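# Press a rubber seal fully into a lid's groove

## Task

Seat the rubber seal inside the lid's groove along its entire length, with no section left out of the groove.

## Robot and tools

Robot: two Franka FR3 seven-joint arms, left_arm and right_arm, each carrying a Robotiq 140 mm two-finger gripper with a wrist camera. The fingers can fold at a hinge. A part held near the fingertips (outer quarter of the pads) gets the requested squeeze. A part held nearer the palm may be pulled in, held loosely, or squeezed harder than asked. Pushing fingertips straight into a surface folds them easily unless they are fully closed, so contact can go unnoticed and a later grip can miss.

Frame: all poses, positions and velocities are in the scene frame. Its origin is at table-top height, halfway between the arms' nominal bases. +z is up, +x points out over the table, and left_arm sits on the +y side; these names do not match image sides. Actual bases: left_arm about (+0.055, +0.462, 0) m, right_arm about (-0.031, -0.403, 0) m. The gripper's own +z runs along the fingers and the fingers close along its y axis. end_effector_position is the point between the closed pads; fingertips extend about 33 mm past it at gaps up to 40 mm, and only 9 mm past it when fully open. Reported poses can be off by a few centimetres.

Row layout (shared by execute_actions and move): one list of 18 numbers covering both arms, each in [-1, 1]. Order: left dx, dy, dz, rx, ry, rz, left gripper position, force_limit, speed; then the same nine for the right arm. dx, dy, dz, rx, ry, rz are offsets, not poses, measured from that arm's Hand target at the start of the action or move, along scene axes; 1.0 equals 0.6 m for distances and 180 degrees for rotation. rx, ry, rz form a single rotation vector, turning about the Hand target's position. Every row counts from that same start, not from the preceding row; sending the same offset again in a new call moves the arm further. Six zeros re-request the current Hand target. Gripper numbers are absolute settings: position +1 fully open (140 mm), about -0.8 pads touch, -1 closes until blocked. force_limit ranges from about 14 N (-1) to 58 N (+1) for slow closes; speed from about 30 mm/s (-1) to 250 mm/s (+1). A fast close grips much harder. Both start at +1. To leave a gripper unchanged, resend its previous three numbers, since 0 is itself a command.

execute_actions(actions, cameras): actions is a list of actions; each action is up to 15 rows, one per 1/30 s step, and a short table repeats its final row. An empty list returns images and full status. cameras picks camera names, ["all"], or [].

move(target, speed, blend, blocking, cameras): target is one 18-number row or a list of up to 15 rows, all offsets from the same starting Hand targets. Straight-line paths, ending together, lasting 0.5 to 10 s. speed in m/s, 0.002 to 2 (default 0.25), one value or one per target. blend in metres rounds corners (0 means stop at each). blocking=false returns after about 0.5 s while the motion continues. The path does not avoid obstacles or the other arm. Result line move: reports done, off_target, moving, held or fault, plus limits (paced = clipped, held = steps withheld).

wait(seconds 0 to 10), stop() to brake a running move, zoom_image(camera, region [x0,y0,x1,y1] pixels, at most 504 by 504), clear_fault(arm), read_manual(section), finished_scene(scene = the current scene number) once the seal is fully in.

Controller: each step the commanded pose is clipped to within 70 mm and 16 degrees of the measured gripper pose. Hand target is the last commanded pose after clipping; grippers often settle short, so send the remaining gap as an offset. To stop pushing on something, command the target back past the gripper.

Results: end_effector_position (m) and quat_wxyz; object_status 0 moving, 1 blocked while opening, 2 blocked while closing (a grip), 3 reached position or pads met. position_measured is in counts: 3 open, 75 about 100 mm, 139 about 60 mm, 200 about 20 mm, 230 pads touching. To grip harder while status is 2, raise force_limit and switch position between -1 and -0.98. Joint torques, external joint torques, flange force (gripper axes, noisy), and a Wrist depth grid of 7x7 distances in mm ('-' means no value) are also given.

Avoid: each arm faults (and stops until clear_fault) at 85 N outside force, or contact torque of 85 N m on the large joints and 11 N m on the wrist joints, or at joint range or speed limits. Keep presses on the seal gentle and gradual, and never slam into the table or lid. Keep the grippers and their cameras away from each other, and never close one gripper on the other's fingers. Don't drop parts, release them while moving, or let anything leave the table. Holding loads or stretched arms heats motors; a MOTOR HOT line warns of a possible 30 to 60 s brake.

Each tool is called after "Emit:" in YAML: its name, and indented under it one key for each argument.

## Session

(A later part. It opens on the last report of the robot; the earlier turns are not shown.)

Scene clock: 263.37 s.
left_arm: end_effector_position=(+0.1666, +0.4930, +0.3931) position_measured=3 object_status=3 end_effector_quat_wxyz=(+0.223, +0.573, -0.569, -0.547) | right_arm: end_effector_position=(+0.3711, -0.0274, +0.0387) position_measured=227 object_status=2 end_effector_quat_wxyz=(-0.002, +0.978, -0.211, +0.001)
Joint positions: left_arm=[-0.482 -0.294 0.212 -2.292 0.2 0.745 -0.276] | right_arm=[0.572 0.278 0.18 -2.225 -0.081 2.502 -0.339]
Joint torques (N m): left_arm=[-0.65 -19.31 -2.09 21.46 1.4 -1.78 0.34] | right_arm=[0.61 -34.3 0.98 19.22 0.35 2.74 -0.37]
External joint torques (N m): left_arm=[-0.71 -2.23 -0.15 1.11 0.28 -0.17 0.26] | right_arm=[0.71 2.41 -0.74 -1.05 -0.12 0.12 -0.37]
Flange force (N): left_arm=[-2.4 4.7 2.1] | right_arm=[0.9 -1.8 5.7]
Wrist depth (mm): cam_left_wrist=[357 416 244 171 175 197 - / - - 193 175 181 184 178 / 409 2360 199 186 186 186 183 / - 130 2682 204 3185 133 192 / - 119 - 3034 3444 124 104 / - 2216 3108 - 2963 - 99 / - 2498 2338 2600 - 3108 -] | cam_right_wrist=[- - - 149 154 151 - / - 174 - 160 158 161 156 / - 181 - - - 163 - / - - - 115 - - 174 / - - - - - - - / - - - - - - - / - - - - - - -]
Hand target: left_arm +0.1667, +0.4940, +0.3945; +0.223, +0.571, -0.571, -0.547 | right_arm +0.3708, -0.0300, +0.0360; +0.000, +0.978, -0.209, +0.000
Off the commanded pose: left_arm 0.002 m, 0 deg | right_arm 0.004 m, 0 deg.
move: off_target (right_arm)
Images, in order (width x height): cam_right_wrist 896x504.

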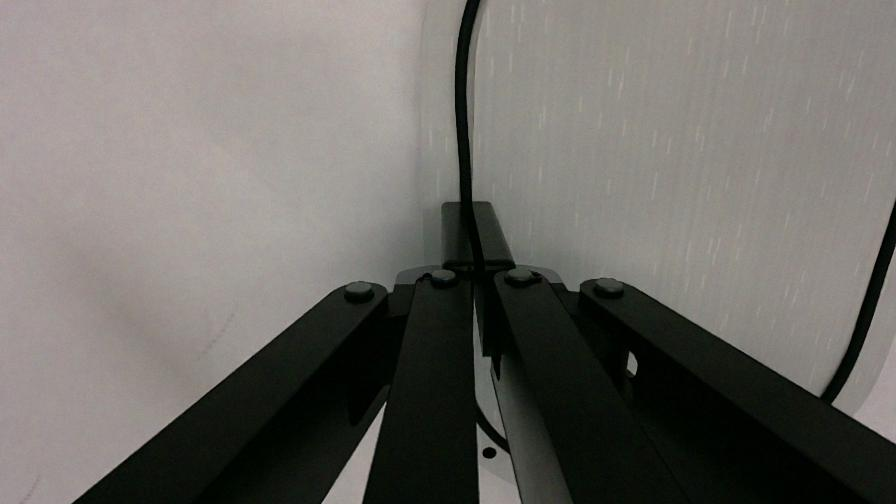

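Emit:
move:
  target:
    - [0,0,0,0,0,0,1,1,1,0,0.002,0,0,0,0,-0.68,-0.5,-0.5]
    - [0,0,0,0,0,0,1,1,1,0,0.002,0.0183,0,0,0,-0.68,-0.5,-0.5]
  speed: [0.03,0.05]
  blend: [0,0]
  cameras: ["cam_right_wrist"]

Emit:
zoom_image:
  camera: "cam_right_wrist"
  region: [360, 40, 600, 260]

Scene clock: 266.13 s.
left_arm: end_effector_position=(+0.1666, +0.4930, +0.3931) position_measured=3 object_status=3 end_effector_quat_wxyz=(+0.223, +0.573, -0.569, -0.547) | right_arm: end_effector_position=(+0.3716, -0.0291, +0.0464) position_measured=214 object_status=3 end_effector_quat_wxyz=(+0.000, +0.978, -0.210, +0.002)
Joint positions: left_arm=[-0.482 -0.294 0.212 -2.292 0.2 0.745 -0.276] | right_arm=[0.571 0.262 0.18 -2.223 -0.08 2.481 -0.34]
Joint velocities: left_arm=[within noise] | right_arm=[-0.001 -0.001 0.001 0 0 -0.004 0]
Joint torques (N m): left_arm=[-0.7 -19.31 -2.1 21.47 1.4 -1.77 0.29] | right_arm=[0.39 -35.88 1.53 21.07 0.8 2.33 -0.42]
External joint torques (N m): left_arm=[-0.74 -2.22 -0.15 1.07 0.28 -0.16 0.22] | right_arm=[0.23 0.7 -0.33 0.51 0.32 -0.3 -0.42]
Flange force (N): left_arm=[-2.3 4.7 2.2] | right_arm=[2.2 -3.2 0.4]
Wrist depth (mm): cam_left_wrist=[384 - 232 171 176 202 1960 / 390 453 193 176 181 184 178 / - - 198 186 186 186 182 / - 130 2740 206 3070 - 193 / - 130 2832 3539 3693 116 104 / - 2474 2296 - 3185 - 99 / - - - 1902 2896 - -] | cam_right_wrist=[- - 169 162 - - 157 / - 178 - 167 - - - / - - - 176 174 - - / - - - 116 - - 182 / - - 95 - - 94 - / - - - - - - - / - - - - - - -]
Hand target: left_arm +0.1667, +0.4940, +0.3945; +0.223, +0.571, -0.571, -0.547 | right_arm +0.3708, -0.0288, +0.0470; +0.000, +0.978, -0.209, +0.000
Off the commanded pose: left_arm 0.002 m, 0 deg | right_arm 0.001 m, 0 deg.
move: done
Images, in order (width x height): cam_right_wrist 896x504.

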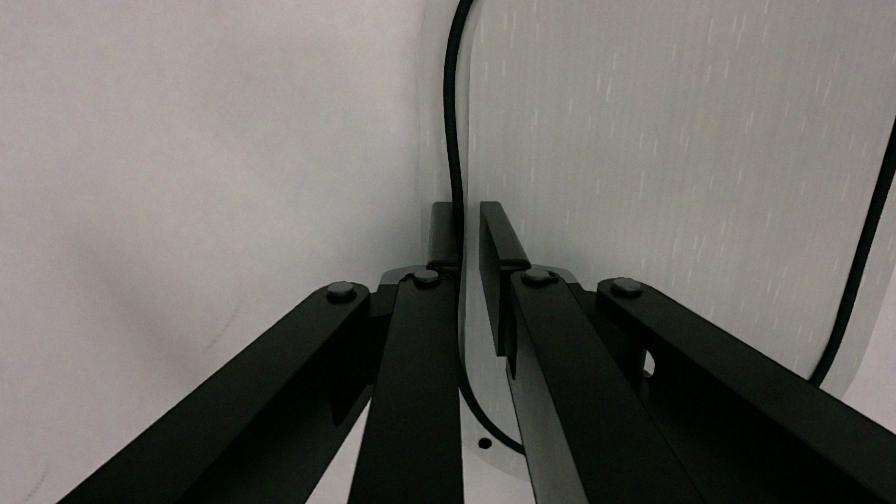

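Scaled by 2.100 from the camera's 896x504 image, which has a finer 1280x720 frame.

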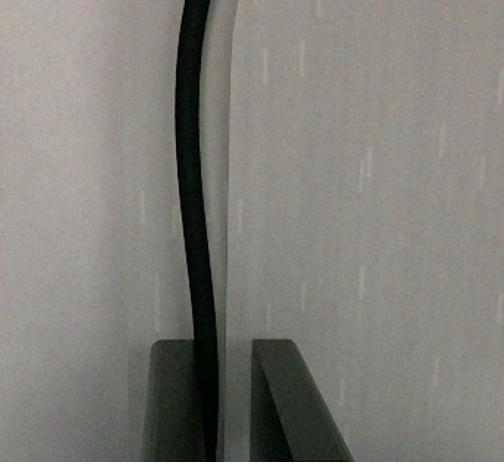

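Emit:
move:
  target:
    - [0,0,0,0,0,0,1,1,1,0,0,0.0183,0,0,0,-0.68,-0.5,-0.5]
    - [0,0,0,0,0,0,1,1,1,0,0,0.0183,0,0,0,-1,-0.5,-0.5]
    - [0,0,0,0,0,0,1,1,1,0.0045,0.01,0.004,0,0,0,-1,-0.5,-0.5]
    - [0,0,0,0,0,0,1,1,1,0.0042,0.0093,-0.0097,0,0,0,-1,-0.5,-0.5]
    - [0,0,0,0,0,0,1,1,1,0.0002,0.0002,-0.0108,0,0,0,-1,-0.5,-0.5]
    - [0,0,0,0,0,0,1,1,1,0.0002,0.0002,-0.0192,0,0,0,-1,-0.5,-0.5]
  speed: [0.1,0.1,0.1,0.06,0.04,0.04]
  blend: [0,0,0.003,0.001,0.001,0]
  cameras: ["cam_right_wrist"]

Emit:
zoom_image:
  camera: "cam_right_wrist"
  region: [360, 40, 600, 260]

Scene clock: 270.50 s.
left_arm: end_effector_position=(+0.1666, +0.4930, +0.3931) position_measured=3 object_status=3 end_effector_quat_wxyz=(+0.223, +0.573, -0.569, -0.547) | right_arm: end_effector_position=(+0.3696, -0.0277, +0.0385) position_measured=232 object_status=3 end_effector_quat_wxyz=(+0.000, +0.978, -0.208, -0.002)
Joint positions: left_arm=[-0.482 -0.294 0.212 -2.292 0.2 0.745 -0.276] | right_arm=[0.572 0.28 0.181 -2.222 -0.079 2.493 -0.345]
Joint velocities: left_arm=[within noise] | right_arm=[0 0.001 0 -0.002 -0.001 0.004 0]
Joint torques (N m): left_arm=[-0.71 -19.33 -2.09 21.46 1.4 -1.78 0.33] | right_arm=[0.7 -32.7 0.22 19.37 -0.24 3.81 0.06]
External joint torques (N m): left_arm=[-0.72 -2.3 -0.11 1.08 0.29 -0.17 0.26] | right_arm=[0.69 4.13 -1.62 -0.93 -0.7 1.2 0.06]
Flange force (N): left_arm=[-2.5 4.8 2.4] | right_arm=[1.9 -5.4 12.5]
Wrist depth (mm): cam_left_wrist=[379 436 203 170 178 216 189 / 394 481 187 176 181 184 178 / - 1795 199 187 185 186 182 / - 130 2498 207 226 133 192 / - 130 3108 3398 - 124 104 / - 2450 2832 - 2998 - 99 / - 2404 3034 - 2800 3185 -] | cam_right_wrist=[- - - 151 150 153 - / 175 - - 158 - - 157 / - - - 163 - 167 168 / - - - 118 171 - - / - - - - - - 187 / - - - - - - - / - - - - - - -]
Hand target: left_arm +0.1667, +0.4940, +0.3945; +0.223, +0.571, -0.571, -0.547 | right_arm +0.3710, -0.0287, +0.0355; +0.000, +0.978, -0.209, +0.000
Off the commanded pose: left_arm 0.002 m, 0 deg | right_arm 0.003 m, 0 deg.
move: done
Images, in order (width x height): cam_right_wrist 896x504.

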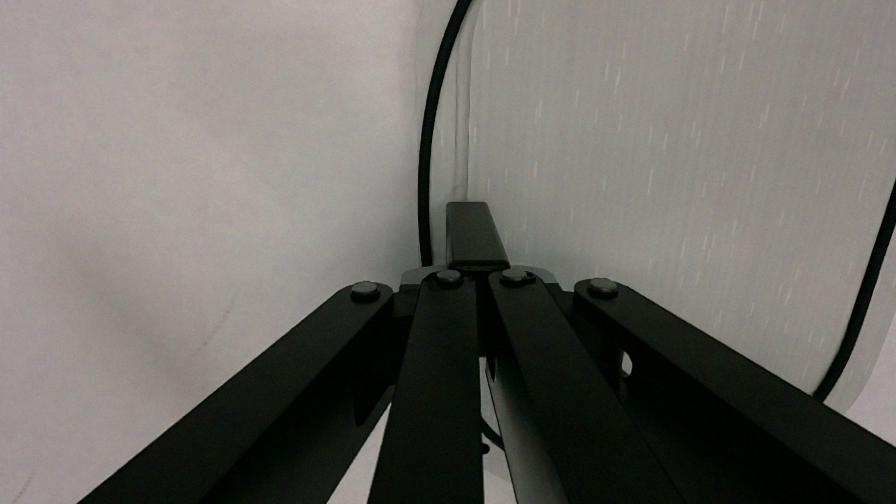

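Scaled by 2.100 from the camera's 896x504 image, which has a finer 1280x720 frame.

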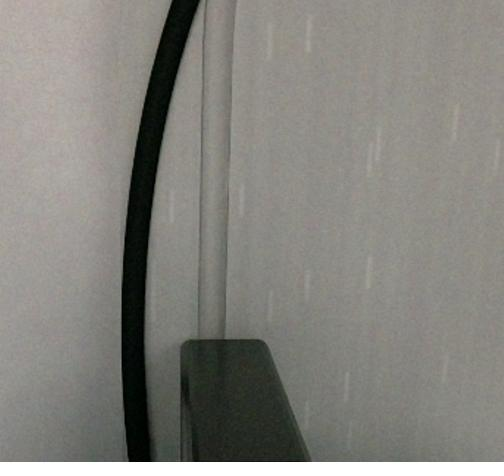

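Emit:
move:
  target:
    - [0,0,0,0,0,0,1,1,1,0,0,0.05,0,0,0,-1,-0.5,0]
    - [0,0,0,0,0,0,1,1,1,-0.0433,-0.1467,0.45,0,0,0,1,-0.5,0]
  speed: [0.15,0.3]
  blend: [0.01,0]
  cameras: ["cam_right_wrist","cam_high"]

Emit:
zoom_image:
  camera: "cam_high"
  region: [380, 130, 530, 250]

Scene clock: 277.57 s.
left_arm: end_effector_position=(+0.1666, +0.4930, +0.3931) position_measured=3 object_status=3 end_effector_quat_wxyz=(+0.223, +0.573, -0.569, -0.547) | right_arm: end_effector_position=(+0.3459, -0.1166, +0.3064) position_measured=3 object_status=0 end_effector_quat_wxyz=(+0.000, +0.977, -0.211, +0.002)
Joint positions: left_arm=[-0.482 -0.294 0.212 -2.292 0.2 0.745 -0.276] | right_arm=[0.524 -0.279 0.117 -2.148 0.031 1.875 -0.519]
Joint torques (N m): left_arm=[-0.69 -19.34 -2.05 21.44 1.4 -1.77 0.33] | right_arm=[0.95 -21.4 -1.89 25.19 0.59 2.41 -0.45]
External joint torques (N m): left_arm=[-0.66 -2.33 -0.02 1.09 0.29 -0.16 0.25] | right_arm=[0.95 1.36 -0.64 0.08 -0.15 -0.25 -0.45]
Flange force (N): left_arm=[-2.6 4.7 2.5] | right_arm=[2.8 -3.2 -0.4]
Wrist depth (mm): cam_left_wrist=[- - 247 170 174 205 189 / - - 193 175 181 183 178 / - 2235 200 186 185 187 183 / 443 130 2682 203 216 133 193 / - 120 2523 3226 3748 132 104 / - 2178 5097 2929 3267 3310 99 / - 2141 - 2548 2998 3444 -] | cam_right_wrist=[- - - 398 - - - / - 439 419 - - - - / - 423 456 - - 443 - / - 129 - - - 127 455 / - 110 - - - 120 95 / - - - - - - - / - - - - - - -]
Hand target: left_arm +0.1667, +0.4940, +0.3945; +0.223, +0.571, -0.571, -0.547 | right_arm +0.3450, -0.1167, +0.3055; +0.000, +0.978, -0.209, +0.000
Off the commanded pose: left_arm 0.002 m, 0 deg | right_arm 0.001 m, 0 deg.
move: done
Images, in order (width x height): cam_high 896x504, cam_right_wrist 896x504.

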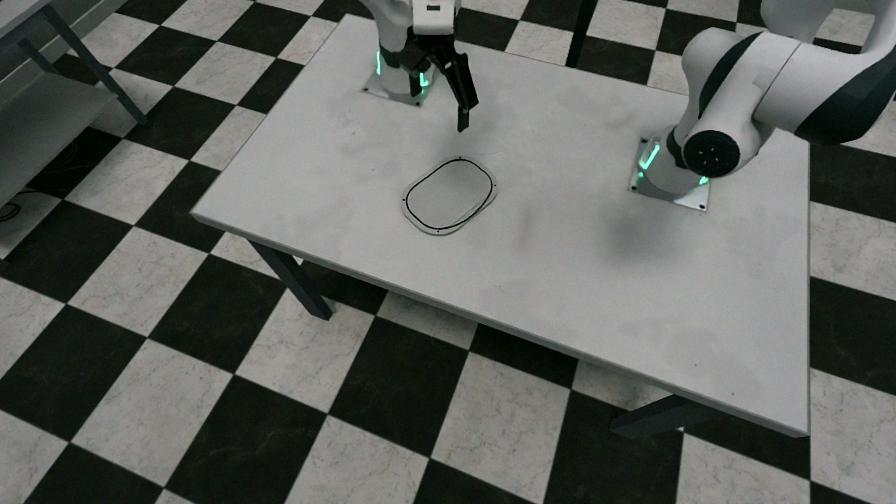

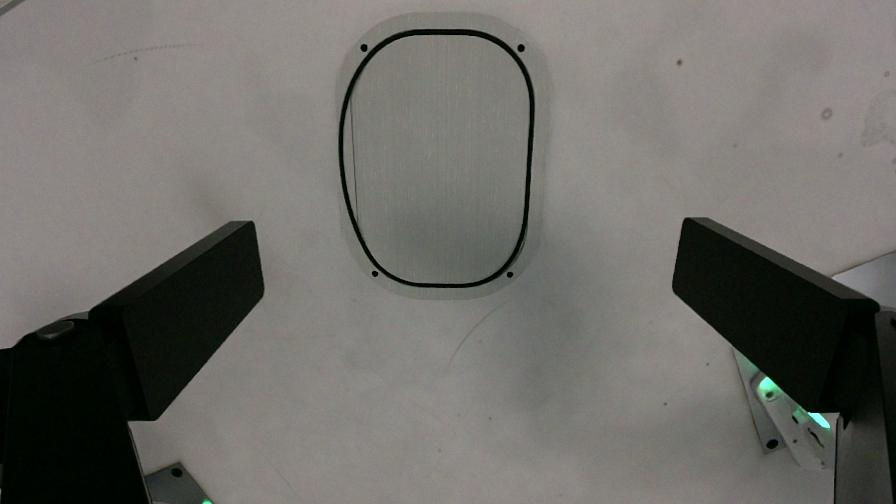

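Scaled by 3.360 from the camera's 896x504 image, which has a finer 1280x720 frame.

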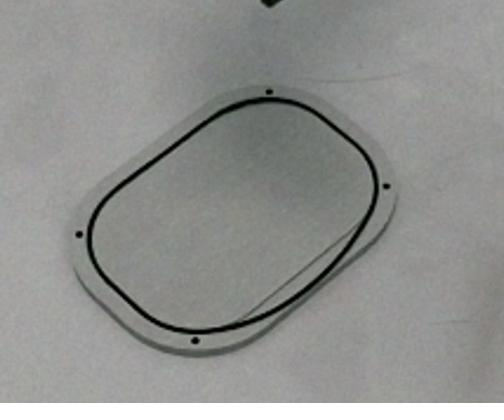

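Emit:
zoom_image:
  camera: "cam_right_wrist"
  region: [320, 0, 460, 150]

Emit:
zoom_image:
  camera: "cam_right_wrist"
  region: [320, 150, 460, 300]

Emit:
zoom_image:
  camera: "cam_right_wrist"
  region: [430, 0, 570, 150]

Emit:
zoom_image:
  camera: "cam_right_wrist"
  region: [430, 150, 570, 300]

Scaled by 3.360 from the camera's 896x504 image, which has a finer 1280x720 frame.

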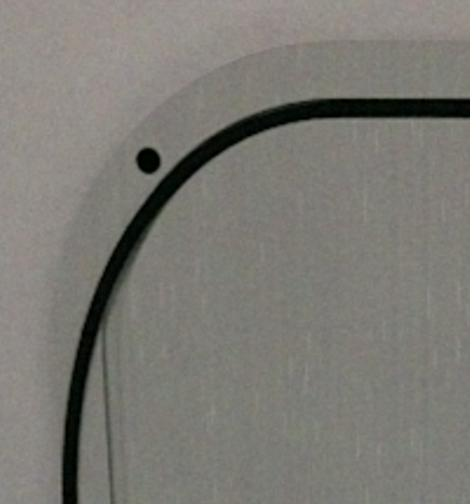

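Scaled by 3.360 from the camera's 896x504 image, which has a finer 1280x720 frame.

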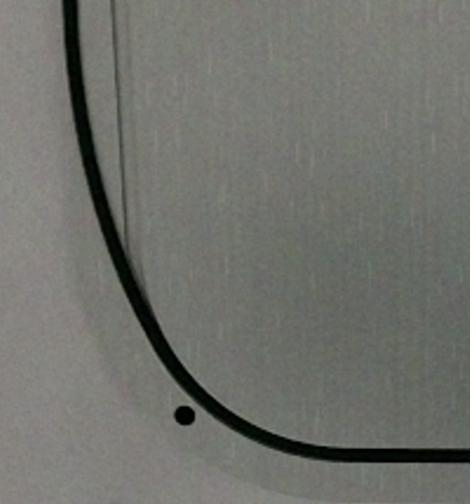

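Scaled by 3.360 from the camera's 896x504 image, which has a finer 1280x720 frame.

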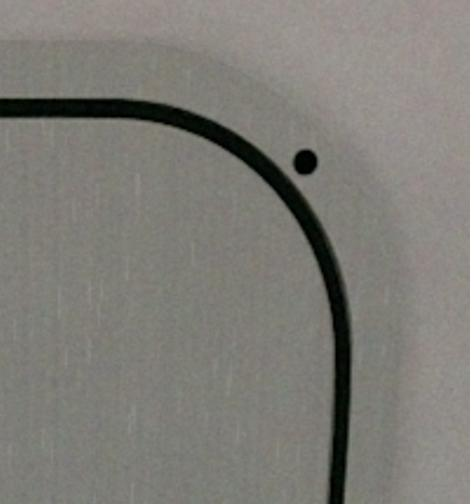

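Scaled by 3.360 from the camera's 896x504 image, which has a finer 1280x720 frame.

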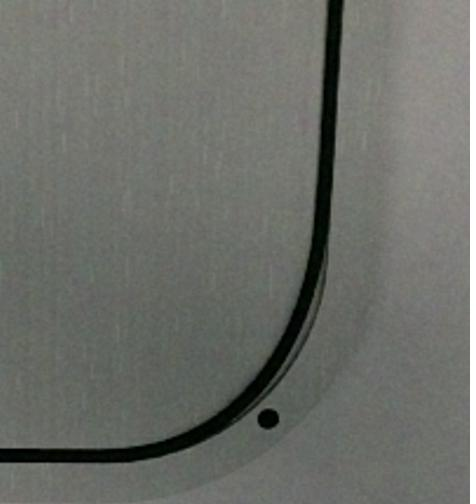

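Emit:
move:
  target: [0,0,0,0,0,0,1,1,1,0.1118,-0.1173,-0.3842,0,0,0.3356,-0.4,-0.5,0]
  speed: 0.35
  cameras: ["cam_right_wrist"]

Emit:
zoom_image:
  camera: "cam_right_wrist"
  region: [360, 0, 640, 280]

Scene clock: 286.07 s.
left_arm: end_effector_position=(+0.1666, +0.4930, +0.3931) position_measured=3 object_status=3 end_effector_quat_wxyz=(+0.223, +0.573, -0.569, -0.547) | right_arm: end_effector_position=(+0.4116, -0.1878, +0.0754) position_measured=179 object_status=3 end_effector_quat_wxyz=(+0.002, +0.951, +0.309, +0.000)
Joint positions: left_arm=[-0.482 -0.294 0.212 -2.292 0.2 0.745 -0.276] | right_arm=[0.515 0.059 -0.058 -2.412 0.001 2.47 -1.745]
Joint velocities: left_arm=[within noise] | right_arm=[0 0 0 -0.001 0.001 0 -0.004]
Joint torques (N m): left_arm=[-0.68 -19.3 -2.06 21.45 1.4 -1.79 0.33] | right_arm=[0.88 -29.14 -0.62 21.53 0.88 2.89 -0.48]
External joint torques (N m): left_arm=[-0.65 -2.26 -0.03 1.08 0.29 -0.18 0.25] | right_arm=[0.92 1.72 -0.54 0.68 0.31 0.22 -0.48]
Flange force (N): left_arm=[-2.6 4.6 2.3] | right_arm=[6.4 1.7 3.9]
Wrist depth (mm): cam_left_wrist=[389 457 203 170 175 213 193 / 382 - 186 176 181 184 178 / - 509 196 186 186 186 183 / - 130 3641 210 215 124 192 / - 130 - 2800 3693 132 104 / - 2360 - 3070 - - 99 / - - 2296 3310 2404 - -] | cam_right_wrist=[185 - - - - - - / 191 - - - - - - / - - 205 - - - - / - 217 - 210 149 - - / - - - - - 87 - / - - - - - - - / - - - - - - -]
Hand target: left_arm +0.1667, +0.4940, +0.3945; +0.223, +0.571, -0.571, -0.547 | right_arm +0.4121, -0.1871, +0.0749; +0.000, +0.950, +0.312, +0.000
Off the commanded pose: left_arm 0.002 m, 0 deg | right_arm 0.001 m, 0 deg.
move: done; limits=paced
Images, in order (width x height): cam_right_wrist 896x504.

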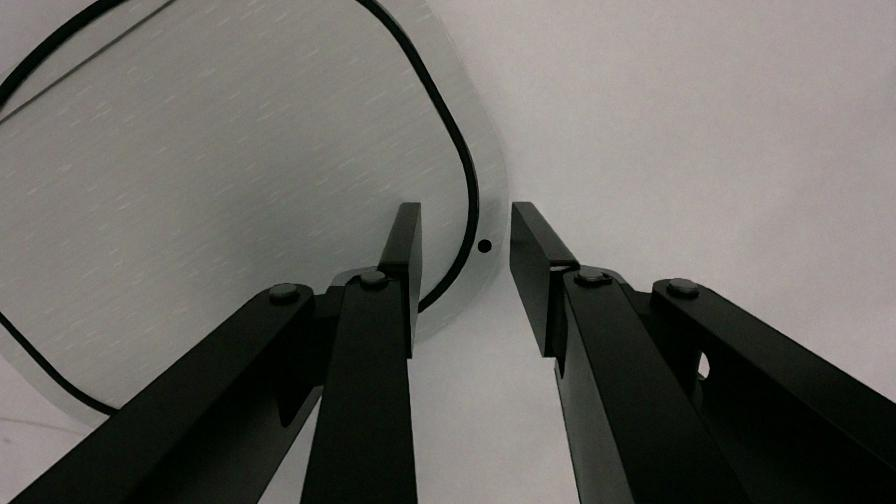

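Scaled by 1.800 from the camera's 896x504 image, which has a finer 1280x720 frame.

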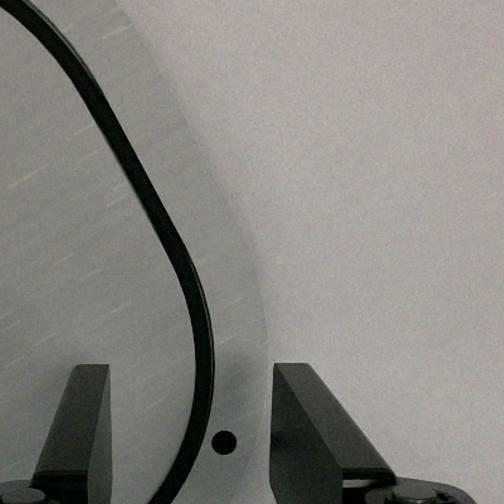

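Emit:
move:
  target:
    - [0,0,0,0,0,0,1,1,1,0.0088,-0.0058,-0.035,0,0,0,-0.4,-0.5,0]
    - [0,0,0,0,0,0,1,1,1,0.0088,-0.0058,-0.0597,0,0,0,-0.4,-0.5,0]
    - [0,0,0,0,0,0,1,1,1,0.0088,-0.0058,-0.0597,0,0,0,-1,-0.5,-0.5]
    - [0,0,0,0,0,0,1,1,1,0.0088,-0.0058,0.005,0,0,0,-1,-0.5,-0.5]
    - [0,0,0,0,0,0,1,1,1,0.0043,-0.009,0.005,0,0,-0.018,-1,-0.5,-0.5]
  speed: [0.15,0.06,0.1,0.1,0.06]
  blend: [0.004,0,0,0.003,0]
  cameras: ["cam_right_wrist","cam_high"]

Emit:
zoom_image:
  camera: "cam_high"
  region: [380, 130, 530, 250]

Scene clock: 291.77 s.
left_arm: end_effector_position=(+0.1666, +0.4930, +0.3931) position_measured=3 object_status=3 end_effector_quat_wxyz=(+0.223, +0.573, -0.569, -0.547) | right_arm: end_effector_position=(+0.4152, -0.1908, +0.0780) position_measured=232 object_status=3 end_effector_quat_wxyz=(-0.002, +0.958, +0.288, +0.001)
Joint positions: left_arm=[-0.482 -0.294 0.212 -2.292 0.2 0.745 -0.276] | right_arm=[0.506 0.057 -0.06 -2.408 0.01 2.467 -1.718]
Joint velocities: left_arm=[within noise] | right_arm=[0.002 0 0 0.001 -0.001 0.001 0.006]
Joint torques (N m): left_arm=[-0.71 -19.33 -2.07 21.45 1.4 -1.78 0.33] | right_arm=[0.98 -30.5 -0.83 20.53 0 2.42 0.24]
External joint torques (N m): left_arm=[-0.8 -2.31 -0.17 1.11 0.28 -0.17 0.25] | right_arm=[1.01 0.3 -0.76 -0.36 -0.56 -0.24 0.24]
Flange force (N): left_arm=[-2.3 4.9 2.3] | right_arm=[-0.3 -1.0 0.0]
Wrist depth (mm): cam_left_wrist=[383 437 205 170 175 214 189 / 391 455 185 176 181 183 178 / 430 1820 199 186 185 187 183 / - 130 2832 207 2998 133 193 / - 130 3267 2963 2427 132 104 / - 2216 2896 3070 - - 99 / - 2235 2523 - 2600 - -] | cam_right_wrist=[188 190 187 197 - - - / - 192 - - - - - / - - - 201 - - 217 / - 216 - 112 - - - / - - - - - - - / - - - - - - - / - - - - - - -]
Hand target: left_arm +0.1667, +0.4940, +0.3945; +0.223, +0.571, -0.571, -0.547 | right_arm +0.4146, -0.1925, +0.0779; +0.000, +0.959, +0.285, +0.000
Off the commanded pose: left_arm 0.002 m, 0 deg | right_arm 0.002 m, 0 deg.
move: done
Images, in order (width x height): cam_high 896x504, cam_right_wrist 896x504.

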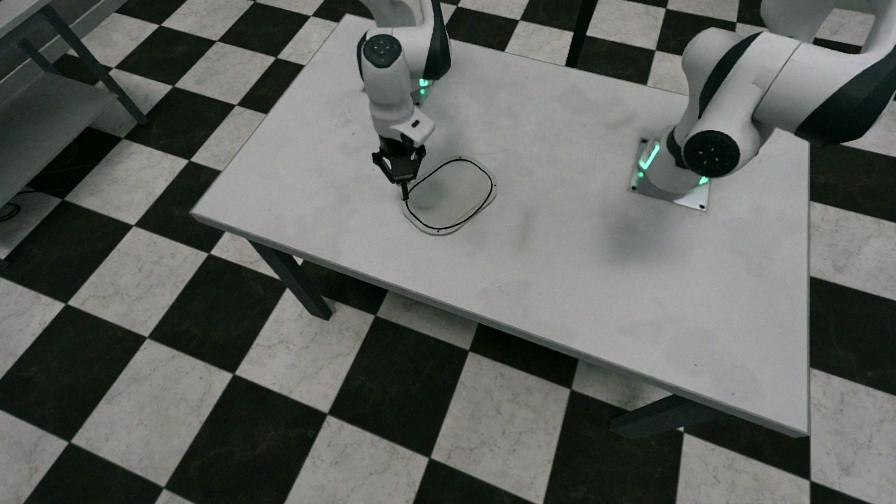

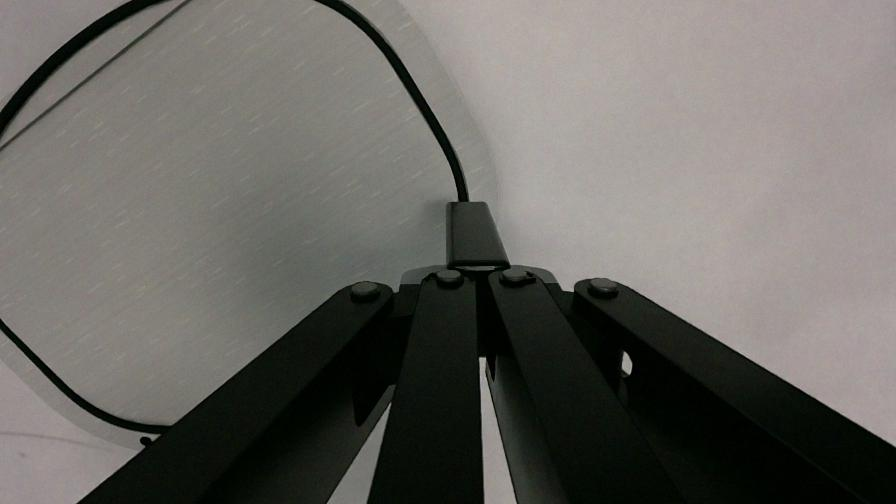

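Scaled by 3.360 from the camera's 896x504 image, which has a finer 1280x720 frame.

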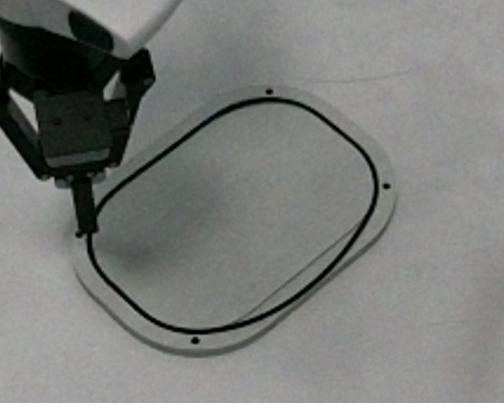

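Emit:
move:
  target:
    - [0,0,0,0,0,0,1,1,1,-0.3365,0.1978,0.0,0,0,-0.8172,-1,-0.5,-0.5]
    - [0,0,0,0,0,0,1,1,1,-0.3365,0.1978,-0.045,0,0,-0.8172,-1,-0.5,-0.5]
  speed: [0.5,0.12]
  blend: [0.005,0]
  cameras: ["cam_right_wrist"]

Emit:
zoom_image:
  camera: "cam_right_wrist"
  region: [360, 0, 640, 280]

Scene clock: 300.00 s.
left_arm: end_effector_position=(+0.1666, +0.4930, +0.3931) position_measured=3 object_status=3 end_effector_quat_wxyz=(+0.223, +0.573, -0.569, -0.547) | right_arm: end_effector_position=(+0.2133, -0.0735, +0.0514) position_measured=232 object_status=3 end_effector_quat_wxyz=(+0.001, -0.546, +0.838, +0.001)
Joint positions: left_arm=[-0.482 -0.294 0.212 -2.292 0.2 0.745 -0.276] | right_arm=[0.133 -0.139 0.834 -2.69 0.199 2.591 1.206]
Joint velocities: left_arm=[within noise] | right_arm=[0 0 0.001 0.001 -0.001 0 0.005]
Joint torques (N m): left_arm=[-0.72 -19.33 -2.09 21.45 1.4 -1.78 0.31] | right_arm=[0.46 -13.05 -2.7 19.53 -0.13 2.24 0.19]
External joint torques (N m): left_arm=[-0.71 -2.28 -0.09 1.06 0.28 -0.17 0.23] | right_arm=[0.46 1.02 -0.08 0.67 -0.55 -0.25 0.19]
Flange force (N): left_arm=[-2.4 4.7 2.4] | right_arm=[-7.8 -1.4 4.5]
Wrist depth (mm): cam_left_wrist=[359 - 232 171 175 195 1975 / 389 - 194 175 181 184 178 / 421 645 197 187 185 186 183 / - 130 2800 206 3146 133 192 / - 130 2929 2338 3185 124 104 / - 2216 2998 2160 3310 - 99 / - - - - - 2655 -] | cam_right_wrist=[163 161 164 - 172 171 - / - 171 168 - - - - / - 176 - 178 - - - / - - 187 118 - - - / - - - - - - - / - - - - - - - / - - - - - - -]
Hand target: left_arm +0.1667, +0.4940, +0.3945; +0.223, +0.571, -0.571, -0.547 | right_arm +0.2127, -0.0738, +0.0509; +0.000, -0.544, +0.839, +0.000
Off the commanded pose: left_arm 0.002 m, 0 deg | right_arm 0.001 m, 0 deg.
move: done; limits=paced
Images, in order (width x height): cam_right_wrist 896x504.

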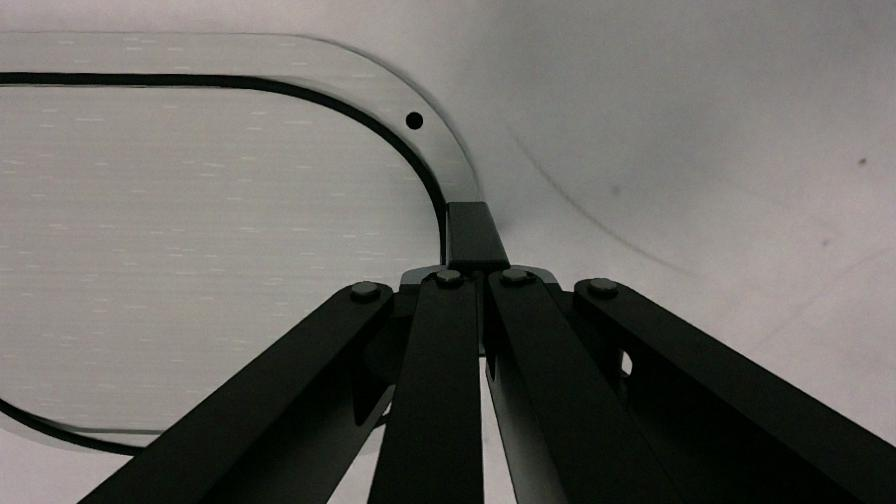

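Scaled by 1.800 from the camera's 896x504 image, which has a finer 1280x720 frame.

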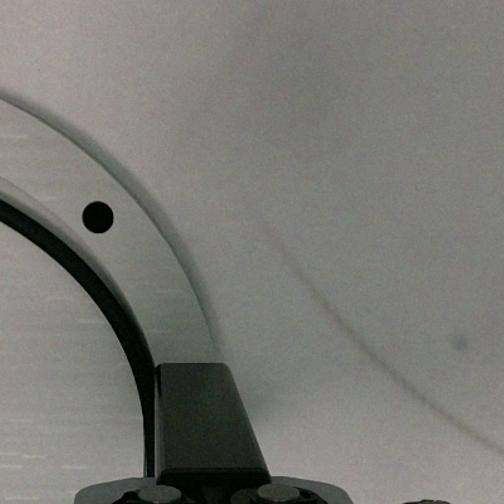

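Emit:
move:
  target:
    - [0,0,0,0,0,0,1,1,1,0.0183,-0.0081,-0.0082,0,0,0,-1,-0.5,-0.5]
    - [0,0,0,0,0,0,1,1,1,0.0175,-0.0077,-0.0162,0,0,0,-1,-0.5,-0.5]
    - [0,0,0,0,0,0,1,1,1,0.0114,-0.005,-0.0173,0,0,0,-1,-0.5,-0.5]
    - [0,0,0,0,0,0,1,1,1,0.0122,-0.0054,-0.0248,0,0,0,-1,-0.5,-0.5]
  speed: [0.1,0.06,0.05,0.05]
  blend: [0.002,0.001,0.001,0]
  cameras: ["cam_right_wrist"]

Emit:
zoom_image:
  camera: "cam_right_wrist"
  region: [280, 0, 520, 240]

Scene clock: 303.13 s.
left_arm: end_effector_position=(+0.1666, +0.4930, +0.3931) position_measured=3 object_status=3 end_effector_quat_wxyz=(+0.223, +0.573, -0.569, -0.547) | right_arm: end_effector_position=(+0.2220, -0.0754, +0.0400) position_measured=232 object_status=3 end_effector_quat_wxyz=(+0.003, -0.547, +0.837, -0.001)
Joint positions: left_arm=[-0.482 -0.294 0.212 -2.292 0.2 0.745 -0.276] | right_arm=[0.093 -0.081 0.845 -2.685 0.116 2.633 1.248]
Joint velocities: left_arm=[within noise] | right_arm=[0 0.001 -0.002 -0.001 0.001 0.001 0.005]
Joint torques (N m): left_arm=[-0.69 -19.39 -2.06 21.45 1.41 -1.79 0.31] | right_arm=[-0.46 -8.89 -2.09 15.14 -0.3 3.44 0.12]
External joint torques (N m): left_arm=[-0.65 -2.29 -0.01 1.05 0.3 -0.17 0.23] | right_arm=[-0.46 6.05 -0.54 -3.23 -0.7 0.94 0.12]
Flange force (N): left_arm=[-2.6 4.6 2.5] | right_arm=[-15.4 -5.7 34.1]
Wrist depth (mm): cam_left_wrist=[375 422 204 171 175 204 188 / 406 481 186 176 181 184 178 / 427 2124 199 187 186 186 183 / - 130 2548 203 - 133 192 / - 120 - 2800 2929 131 104 / - 104 - - - - 99 / - - - - 2998 - -] | cam_right_wrist=[152 151 151 - - - - / - - 158 159 - - - / - - 165 167 - - - / - - 176 142 - - - / 189 187 - - - - - / - - - - - - - / - - - - - - -]
Hand target: left_arm +0.1667, +0.4940, +0.3945; +0.223, +0.571, -0.571, -0.547 | right_arm +0.2201, -0.0771, +0.0361; +0.000, -0.544, +0.839, +0.000
Off the commanded pose: left_arm 0.002 m, 0 deg | right_arm 0.005 m, 0 deg.
move: off_target (right_arm)
Images, in order (width x height): cam_right_wrist 896x504.

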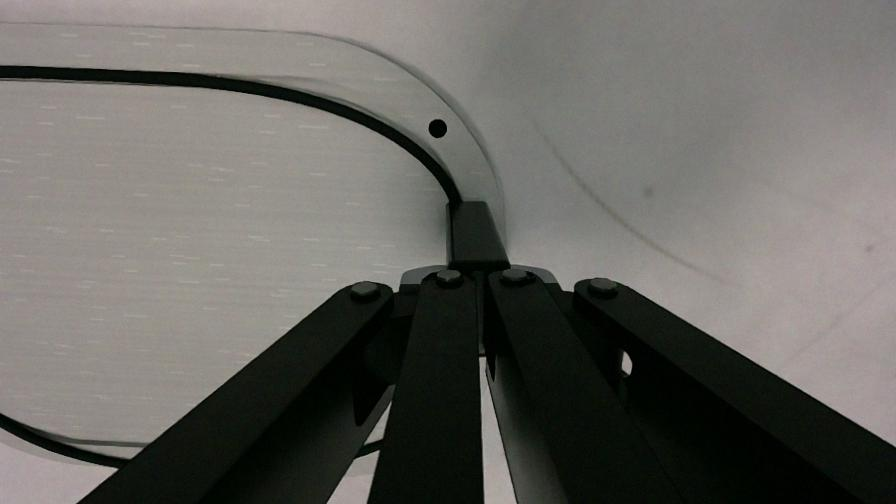

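Scaled by 2.100 from the camera's 896x504 image, which has a finer 1280x720 frame.

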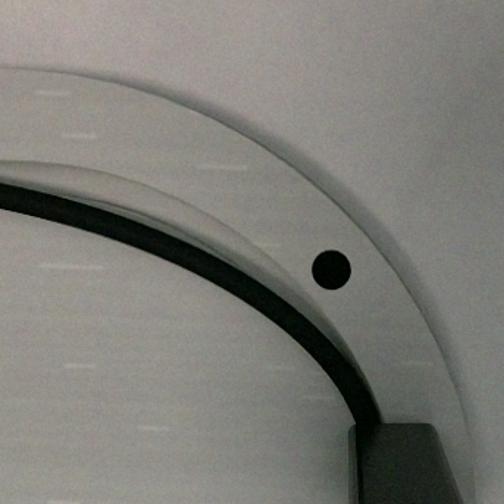

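Emit:
move:
  target:
    - [0,0,0,0,0,0,1,1,1,0,0,0.0182,0,0,0,-1,-0.5,-0.5]
    - [0,0,0,0,0,0,1,1,1,0.0043,-0.0253,0.0182,0,0,0.1333,-1,-0.5,-0.5]
    - [0,0,0,0,0,0,1,1,1,0.0035,-0.0253,0.0085,0,0,0.1333,-1,-0.5,-0.5]
    - [0,0,0,0,0,0,1,1,1,-0.0032,-0.0253,0.0073,0,0,0.1333,-1,-0.5,-0.5]
    - [0,0,0,0,0,0,1,1,1,-0.0007,-0.0253,0.0007,0,0,0.1333,-1,-0.5,-0.5]
    - [0,0,0,0,0,0,1,1,1,-0.0007,-0.0253,0.0182,0,0,0.1333,-1,-0.5,-0.5]
    - [0,0,0,0,0,0,1,1,1,0.0077,-0.0517,0.0182,0,0,0.2111,-1,-0.5,-0.5]
    - [0,0,0,0,0,0,1,1,1,0.0068,-0.0518,0.0085,0,0,0.2111,-1,-0.5,-0.5]
    - [0,0,0,0,0,0,1,1,1,0.0003,-0.0535,0.0073,0,0,0.2111,-1,-0.5,-0.5]
    - [0,0,0,0,0,0,1,1,1,0.0028,-0.0528,0.0007,0,0,0.2111,-1,-0.5,-0.5]
  speed: [0.1,0.15,0.06,0.05,0.05,0.1,0.15,0.06,0.05,0.05]
  blend: [0.003,0.003,0.001,0.001,0,0.003,0.003,0.001,0.001,0]
  cameras: ["cam_right_wrist"]

Emit:
zoom_image:
  camera: "cam_right_wrist"
  region: [280, 0, 520, 240]

Scene clock: 312.73 s.
left_arm: end_effector_position=(+0.1666, +0.4930, +0.3931) position_measured=3 object_status=3 end_effector_quat_wxyz=(+0.223, +0.573, -0.569, -0.547) | right_arm: end_effector_position=(+0.2229, -0.1069, +0.0401) position_measured=232 object_status=3 end_effector_quat_wxyz=(-0.001, +0.785, -0.620, +0.001)
Joint positions: left_arm=[-0.482 -0.294 0.212 -2.292 0.2 0.745 -0.276] | right_arm=[0.284 -0.139 0.614 -2.758 0.162 2.641 0.517]
Joint velocities: left_arm=[within noise] | right_arm=[0.001 0.001 0 0.001 -0.001 0.002 -0.006]
Joint torques (N m): left_arm=[-0.71 -19.32 -2.08 21.44 1.4 -1.78 0.32] | right_arm=[0.25 -11.82 -3.14 15.71 -0.03 3.6 -0.51]
External joint torques (N m): left_arm=[-0.75 -2.23 -0.13 1.02 0.27 -0.17 0.25] | right_arm=[0.32 5.19 -1.1 -2.48 -0.4 1.04 -0.51]
Flange force (N): left_arm=[-2.3 4.6 2.4] | right_arm=[-1.5 -7.7 22.2]
Wrist depth (mm): cam_left_wrist=[366 482 231 171 178 2235 1960 / - - 195 176 181 183 179 / 425 - 199 186 185 186 183 / 446 130 2655 207 3226 133 192 / - 120 2963 3444 3353 132 104 / - 2450 - - - - 99 / - - - 2896 2929 2655 -] | cam_right_wrist=[154 152 151 - - - - / - 160 159 159 - - - / - 167 - - - - - / - 179 - 126 186 - - / - - - - - - - / - - - - - - - / - - - - - - -]
Hand target: left_arm +0.1667, +0.4940, +0.3945; +0.223, +0.571, -0.571, -0.547 | right_arm +0.2217, -0.1087, +0.0365; +0.000, +0.788, -0.616, +0.000
Off the commanded pose: left_arm 0.002 m, 0 deg | right_arm 0.004 m, 1 deg.
move: off_target (right_arm); blend cut to 0.0029 m at target 2, 0.0029 m at target 7
Images, in order (width x height): cam_right_wrist 896x504.

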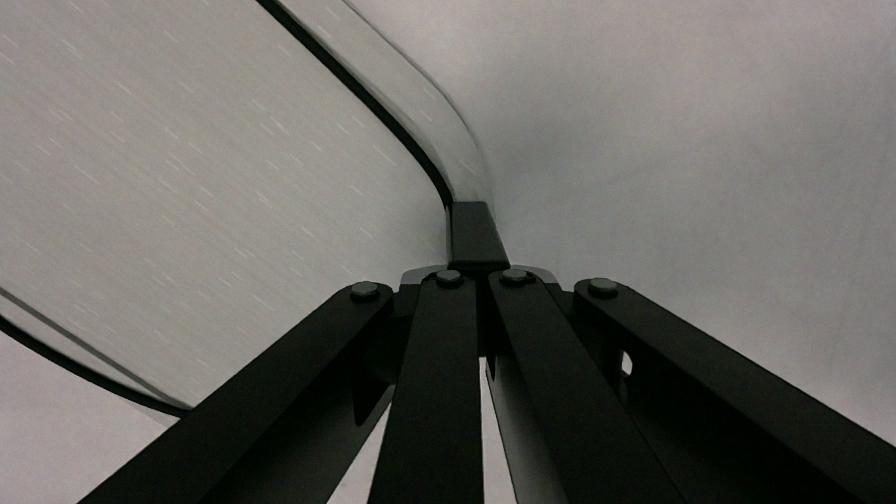

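Scaled by 2.100 from the camera's 896x504 image, which has a finer 1280x720 frame.

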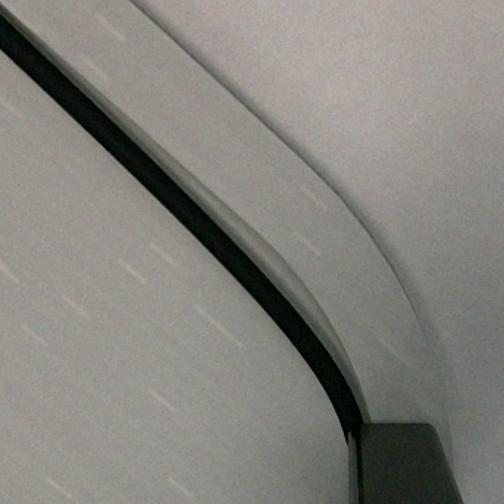

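Emit:
move:
  target:
    - [0,0,0,0,0,0,1,1,1,0,0,0.0175,0,0,0,-1,-0.5,-0.5]
    - [0,0,0,0,0,0,1,1,1,0.024,-0.0175,0.0175,0,0,0.1028,-1,-0.5,-0.5]
    - [0,0,0,0,0,0,1,1,1,0.0233,-0.0178,0.0078,0,0,0.1028,-1,-0.5,-0.5]
    - [0,0,0,0,0,0,1,1,1,0.0162,-0.0223,0.0067,0,0,0.1028,-1,-0.5,-0.5]
    - [0,0,0,0,0,0,1,1,1,0.0183,-0.021,0,0,0,0.1028,-1,-0.5,-0.5]
    - [0,0,0,0,0,0,1,1,1,0.0183,-0.021,0.0175,0,0,0.1028,-1,-0.5,-0.5]
    - [0,0,0,0,0,0,1,1,1,0.0397,-0.0373,0.0175,0,0,0.1639,-1,-0.5,-0.5]
    - [0,0,0,0,0,0,1,1,1,0.039,-0.0378,0.0078,0,0,0.1639,-1,-0.5,-0.5]
    - [0,0,0,0,0,0,1,1,1,0.033,-0.0435,0.0067,0,0,0.1639,-1,-0.5,-0.5]
    - [0,0,0,0,0,0,1,1,1,0.0348,-0.0418,0,0,0,0.1639,-1,-0.5,-0.5]
  speed: [0.1,0.15,0.06,0.05,0.05,0.1,0.15,0.06,0.05,0.05]
  blend: [0.003,0.003,0.001,0.001,0,0.003,0.003,0.001,0.001,0]
  cameras: ["cam_right_wrist"]

Emit:
zoom_image:
  camera: "cam_right_wrist"
  region: [280, 0, 520, 240]

Scene clock: 323.10 s.
left_arm: end_effector_position=(+0.1666, +0.4930, +0.3931) position_measured=3 object_status=3 end_effector_quat_wxyz=(+0.223, +0.573, -0.569, -0.547) | right_arm: end_effector_position=(+0.2485, -0.1278, +0.0429) position_measured=232 object_status=3 end_effector_quat_wxyz=(-0.009, +0.917, -0.399, +0.005)
Joint positions: left_arm=[-0.482 -0.294 0.212 -2.292 0.2 0.745 -0.276] | right_arm=[0.381 -0.14 0.424 -2.769 0.117 2.658 -0.052]
Joint velocities: left_arm=[within noise] | right_arm=[0.001 -0.001 -0.001 0 0 0.001 -0.007]
Joint torques (N m): left_arm=[-0.7 -19.29 -2.07 21.45 1.39 -1.77 0.3] | right_arm=[0.44 -13.57 -2.57 13.79 0.11 1.99 -0.45]
External joint torques (N m): left_arm=[-0.8 -2.27 -0.19 1.08 0.26 -0.17 0.22] | right_arm=[0.43 5.56 -1.13 -4.5 -0.26 -0.66 -0.45]
Flange force (N): left_arm=[-2.2 4.8 2.3] | right_arm=[2.8 -1.1 16.7]
Wrist depth (mm): cam_left_wrist=[368 - 203 171 177 2055 1991 / 401 - 185 176 181 184 178 / 437 - 199 186 185 187 183 / 442 130 - 206 - 133 192 / - 130 - 2929 3444 132 104 / - 98 - 2832 3070 - - / - - - 2998 - - -] | cam_right_wrist=[- 158 157 157 - - - / - - - 165 173 - - / - 174 - 169 180 180 - / 186 - 181 112 - - 189 / - - - - - - - / - - - - - - - / - - - - - - -]
Hand target: left_arm +0.1667, +0.4940, +0.3945; +0.223, +0.571, -0.571, -0.547 | right_arm +0.2426, -0.1338, +0.0365; +0.000, +0.919, -0.395, +0.000
Off the commanded pose: left_arm 0.002 m, 0 deg | right_arm 0.011 m, 1 deg.
move: off_target (right_arm); blend cut to 0.0029 m at target 2, 0.0029 m at target 7
Images, in order (width x height): cam_right_wrist 896x504.

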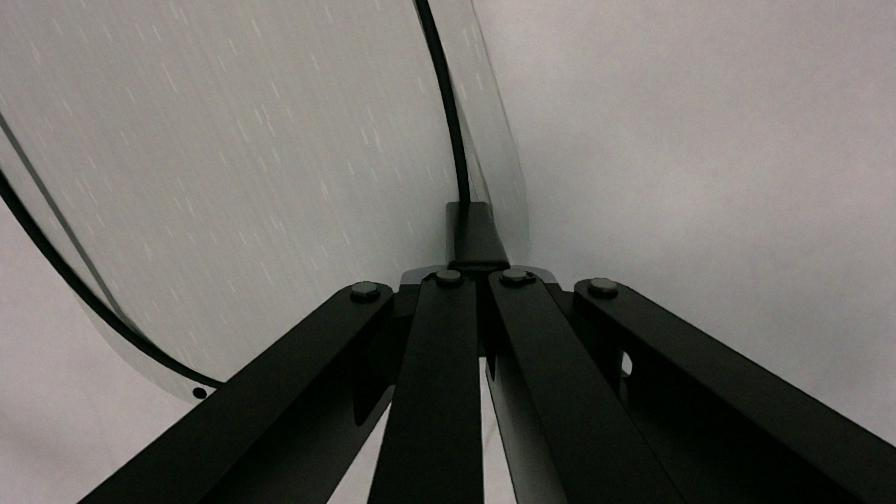

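Scaled by 2.100 from the camera's 896x504 image, which has a finer 1280x720 frame.

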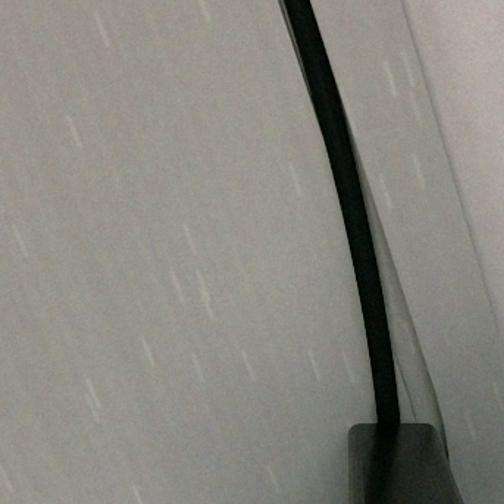

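Emit:
move:
  target:
    - [0,0,0,0,0,0,1,1,1,0,0,0.05,0,0,0,-1,-0.5,-0.5]
    - [0,0,0,0,0,0,1,1,1,0.3237,0.1215,0.0558,0,0,-0.008,-0.5,-0.5,-0.5]
  speed: [0.15,0.3]
  blend: [0.01,0]
  cameras: ["cam_right_wrist","cam_high"]

Emit:
zoom_image:
  camera: "cam_high"
  region: [380, 130, 530, 250]

Emit:
zoom_image:
  camera: "cam_right_wrist"
  region: [340, 0, 640, 300]

Scene clock: 330.20 s.
left_arm: end_effector_position=(+0.1666, +0.4930, +0.3931) position_measured=3 object_status=3 end_effector_quat_wxyz=(+0.223, +0.573, -0.569, -0.547) | right_arm: end_effector_position=(+0.4370, -0.0598, +0.0710) position_measured=192 object_status=0 end_effector_quat_wxyz=(-0.002, +0.915, -0.404, +0.000)
Joint positions: left_arm=[-0.482 -0.294 0.212 -2.292 0.2 0.745 -0.276] | right_arm=[0.331 0.3 0.31 -2.1 -0.128 2.386 -0.018]
Joint torques (N m): left_arm=[-0.67 -19.31 -2.06 21.44 1.4 -1.78 0.31] | right_arm=[1.8 -35.86 1.42 22.32 0.18 2.35 0.19]
External joint torques (N m): left_arm=[-0.71 -2.3 -0.11 1.13 0.29 -0.16 0.24] | right_arm=[1.72 1.84 -1.86 0.68 -0.34 -0.26 0.19]
Flange force (N): left_arm=[-2.5 4.8 2.2] | right_arm=[-0.7 -9.8 4.2]
Wrist depth (mm): cam_left_wrist=[374 - 203 170 175 204 - / - - 193 176 182 184 178 / 413 - 196 186 185 186 183 / - 130 2523 206 225 - 192 / - 120 - 3108 2682 - 104 / - 2296 2338 2863 3398 3146 99 / - - 2255 2427 2770 - -] | cam_right_wrist=[- - - - 178 - 178 / - - - - - - 189 / - - - - - - 196 / - 225 - 163 - - - / - - - 218 94 91 220 / - - - - - - - / - - - - - - -]
Hand target: left_arm +0.1667, +0.4940, +0.3945; +0.223, +0.571, -0.571, -0.547 | right_arm +0.4368, -0.0609, +0.0700; +0.000, +0.914, -0.406, +0.000
Off the commanded pose: left_arm 0.002 m, 0 deg | right_arm 0.002 m, 0 deg.
move: done
Images, in order (width x height): cam_high 896x504, cam_right_wrist 896x504.

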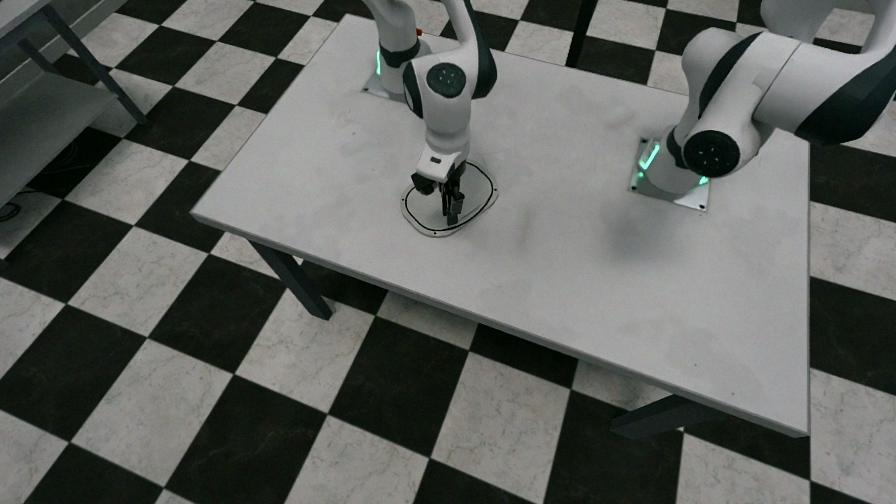

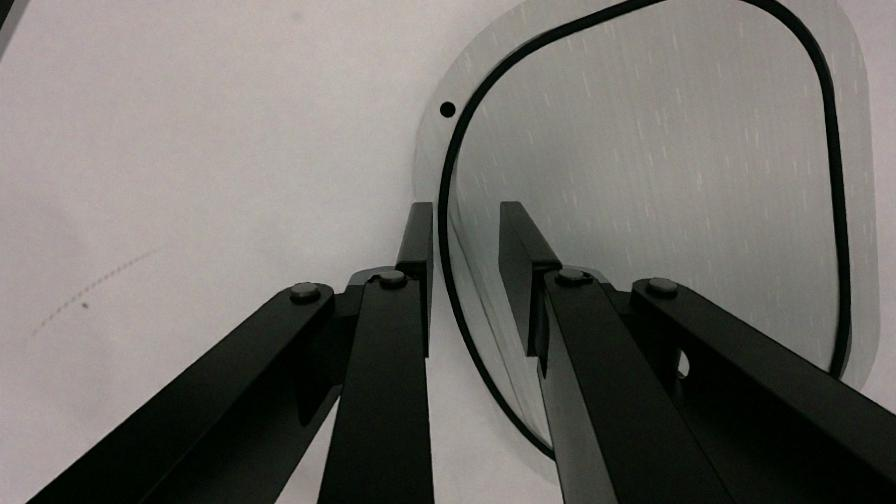

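Scaled by 3.360 from the camera's 896x504 image, which has a finer 1280x720 frame.

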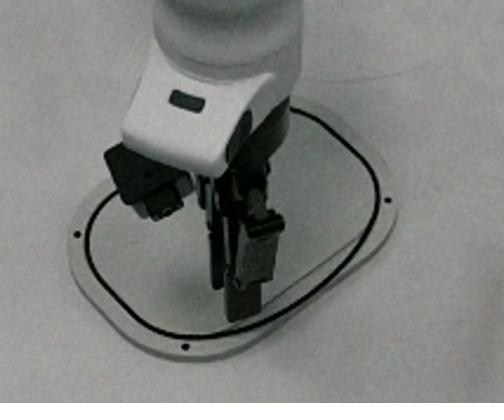

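Scaled by 1.680 from the camera's 896x504 image, which has a finer 1280x720 frame.

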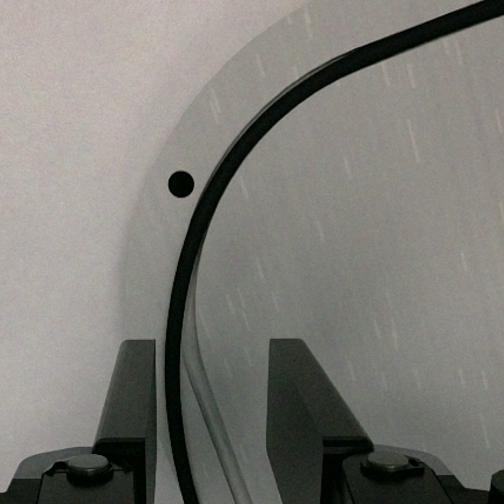

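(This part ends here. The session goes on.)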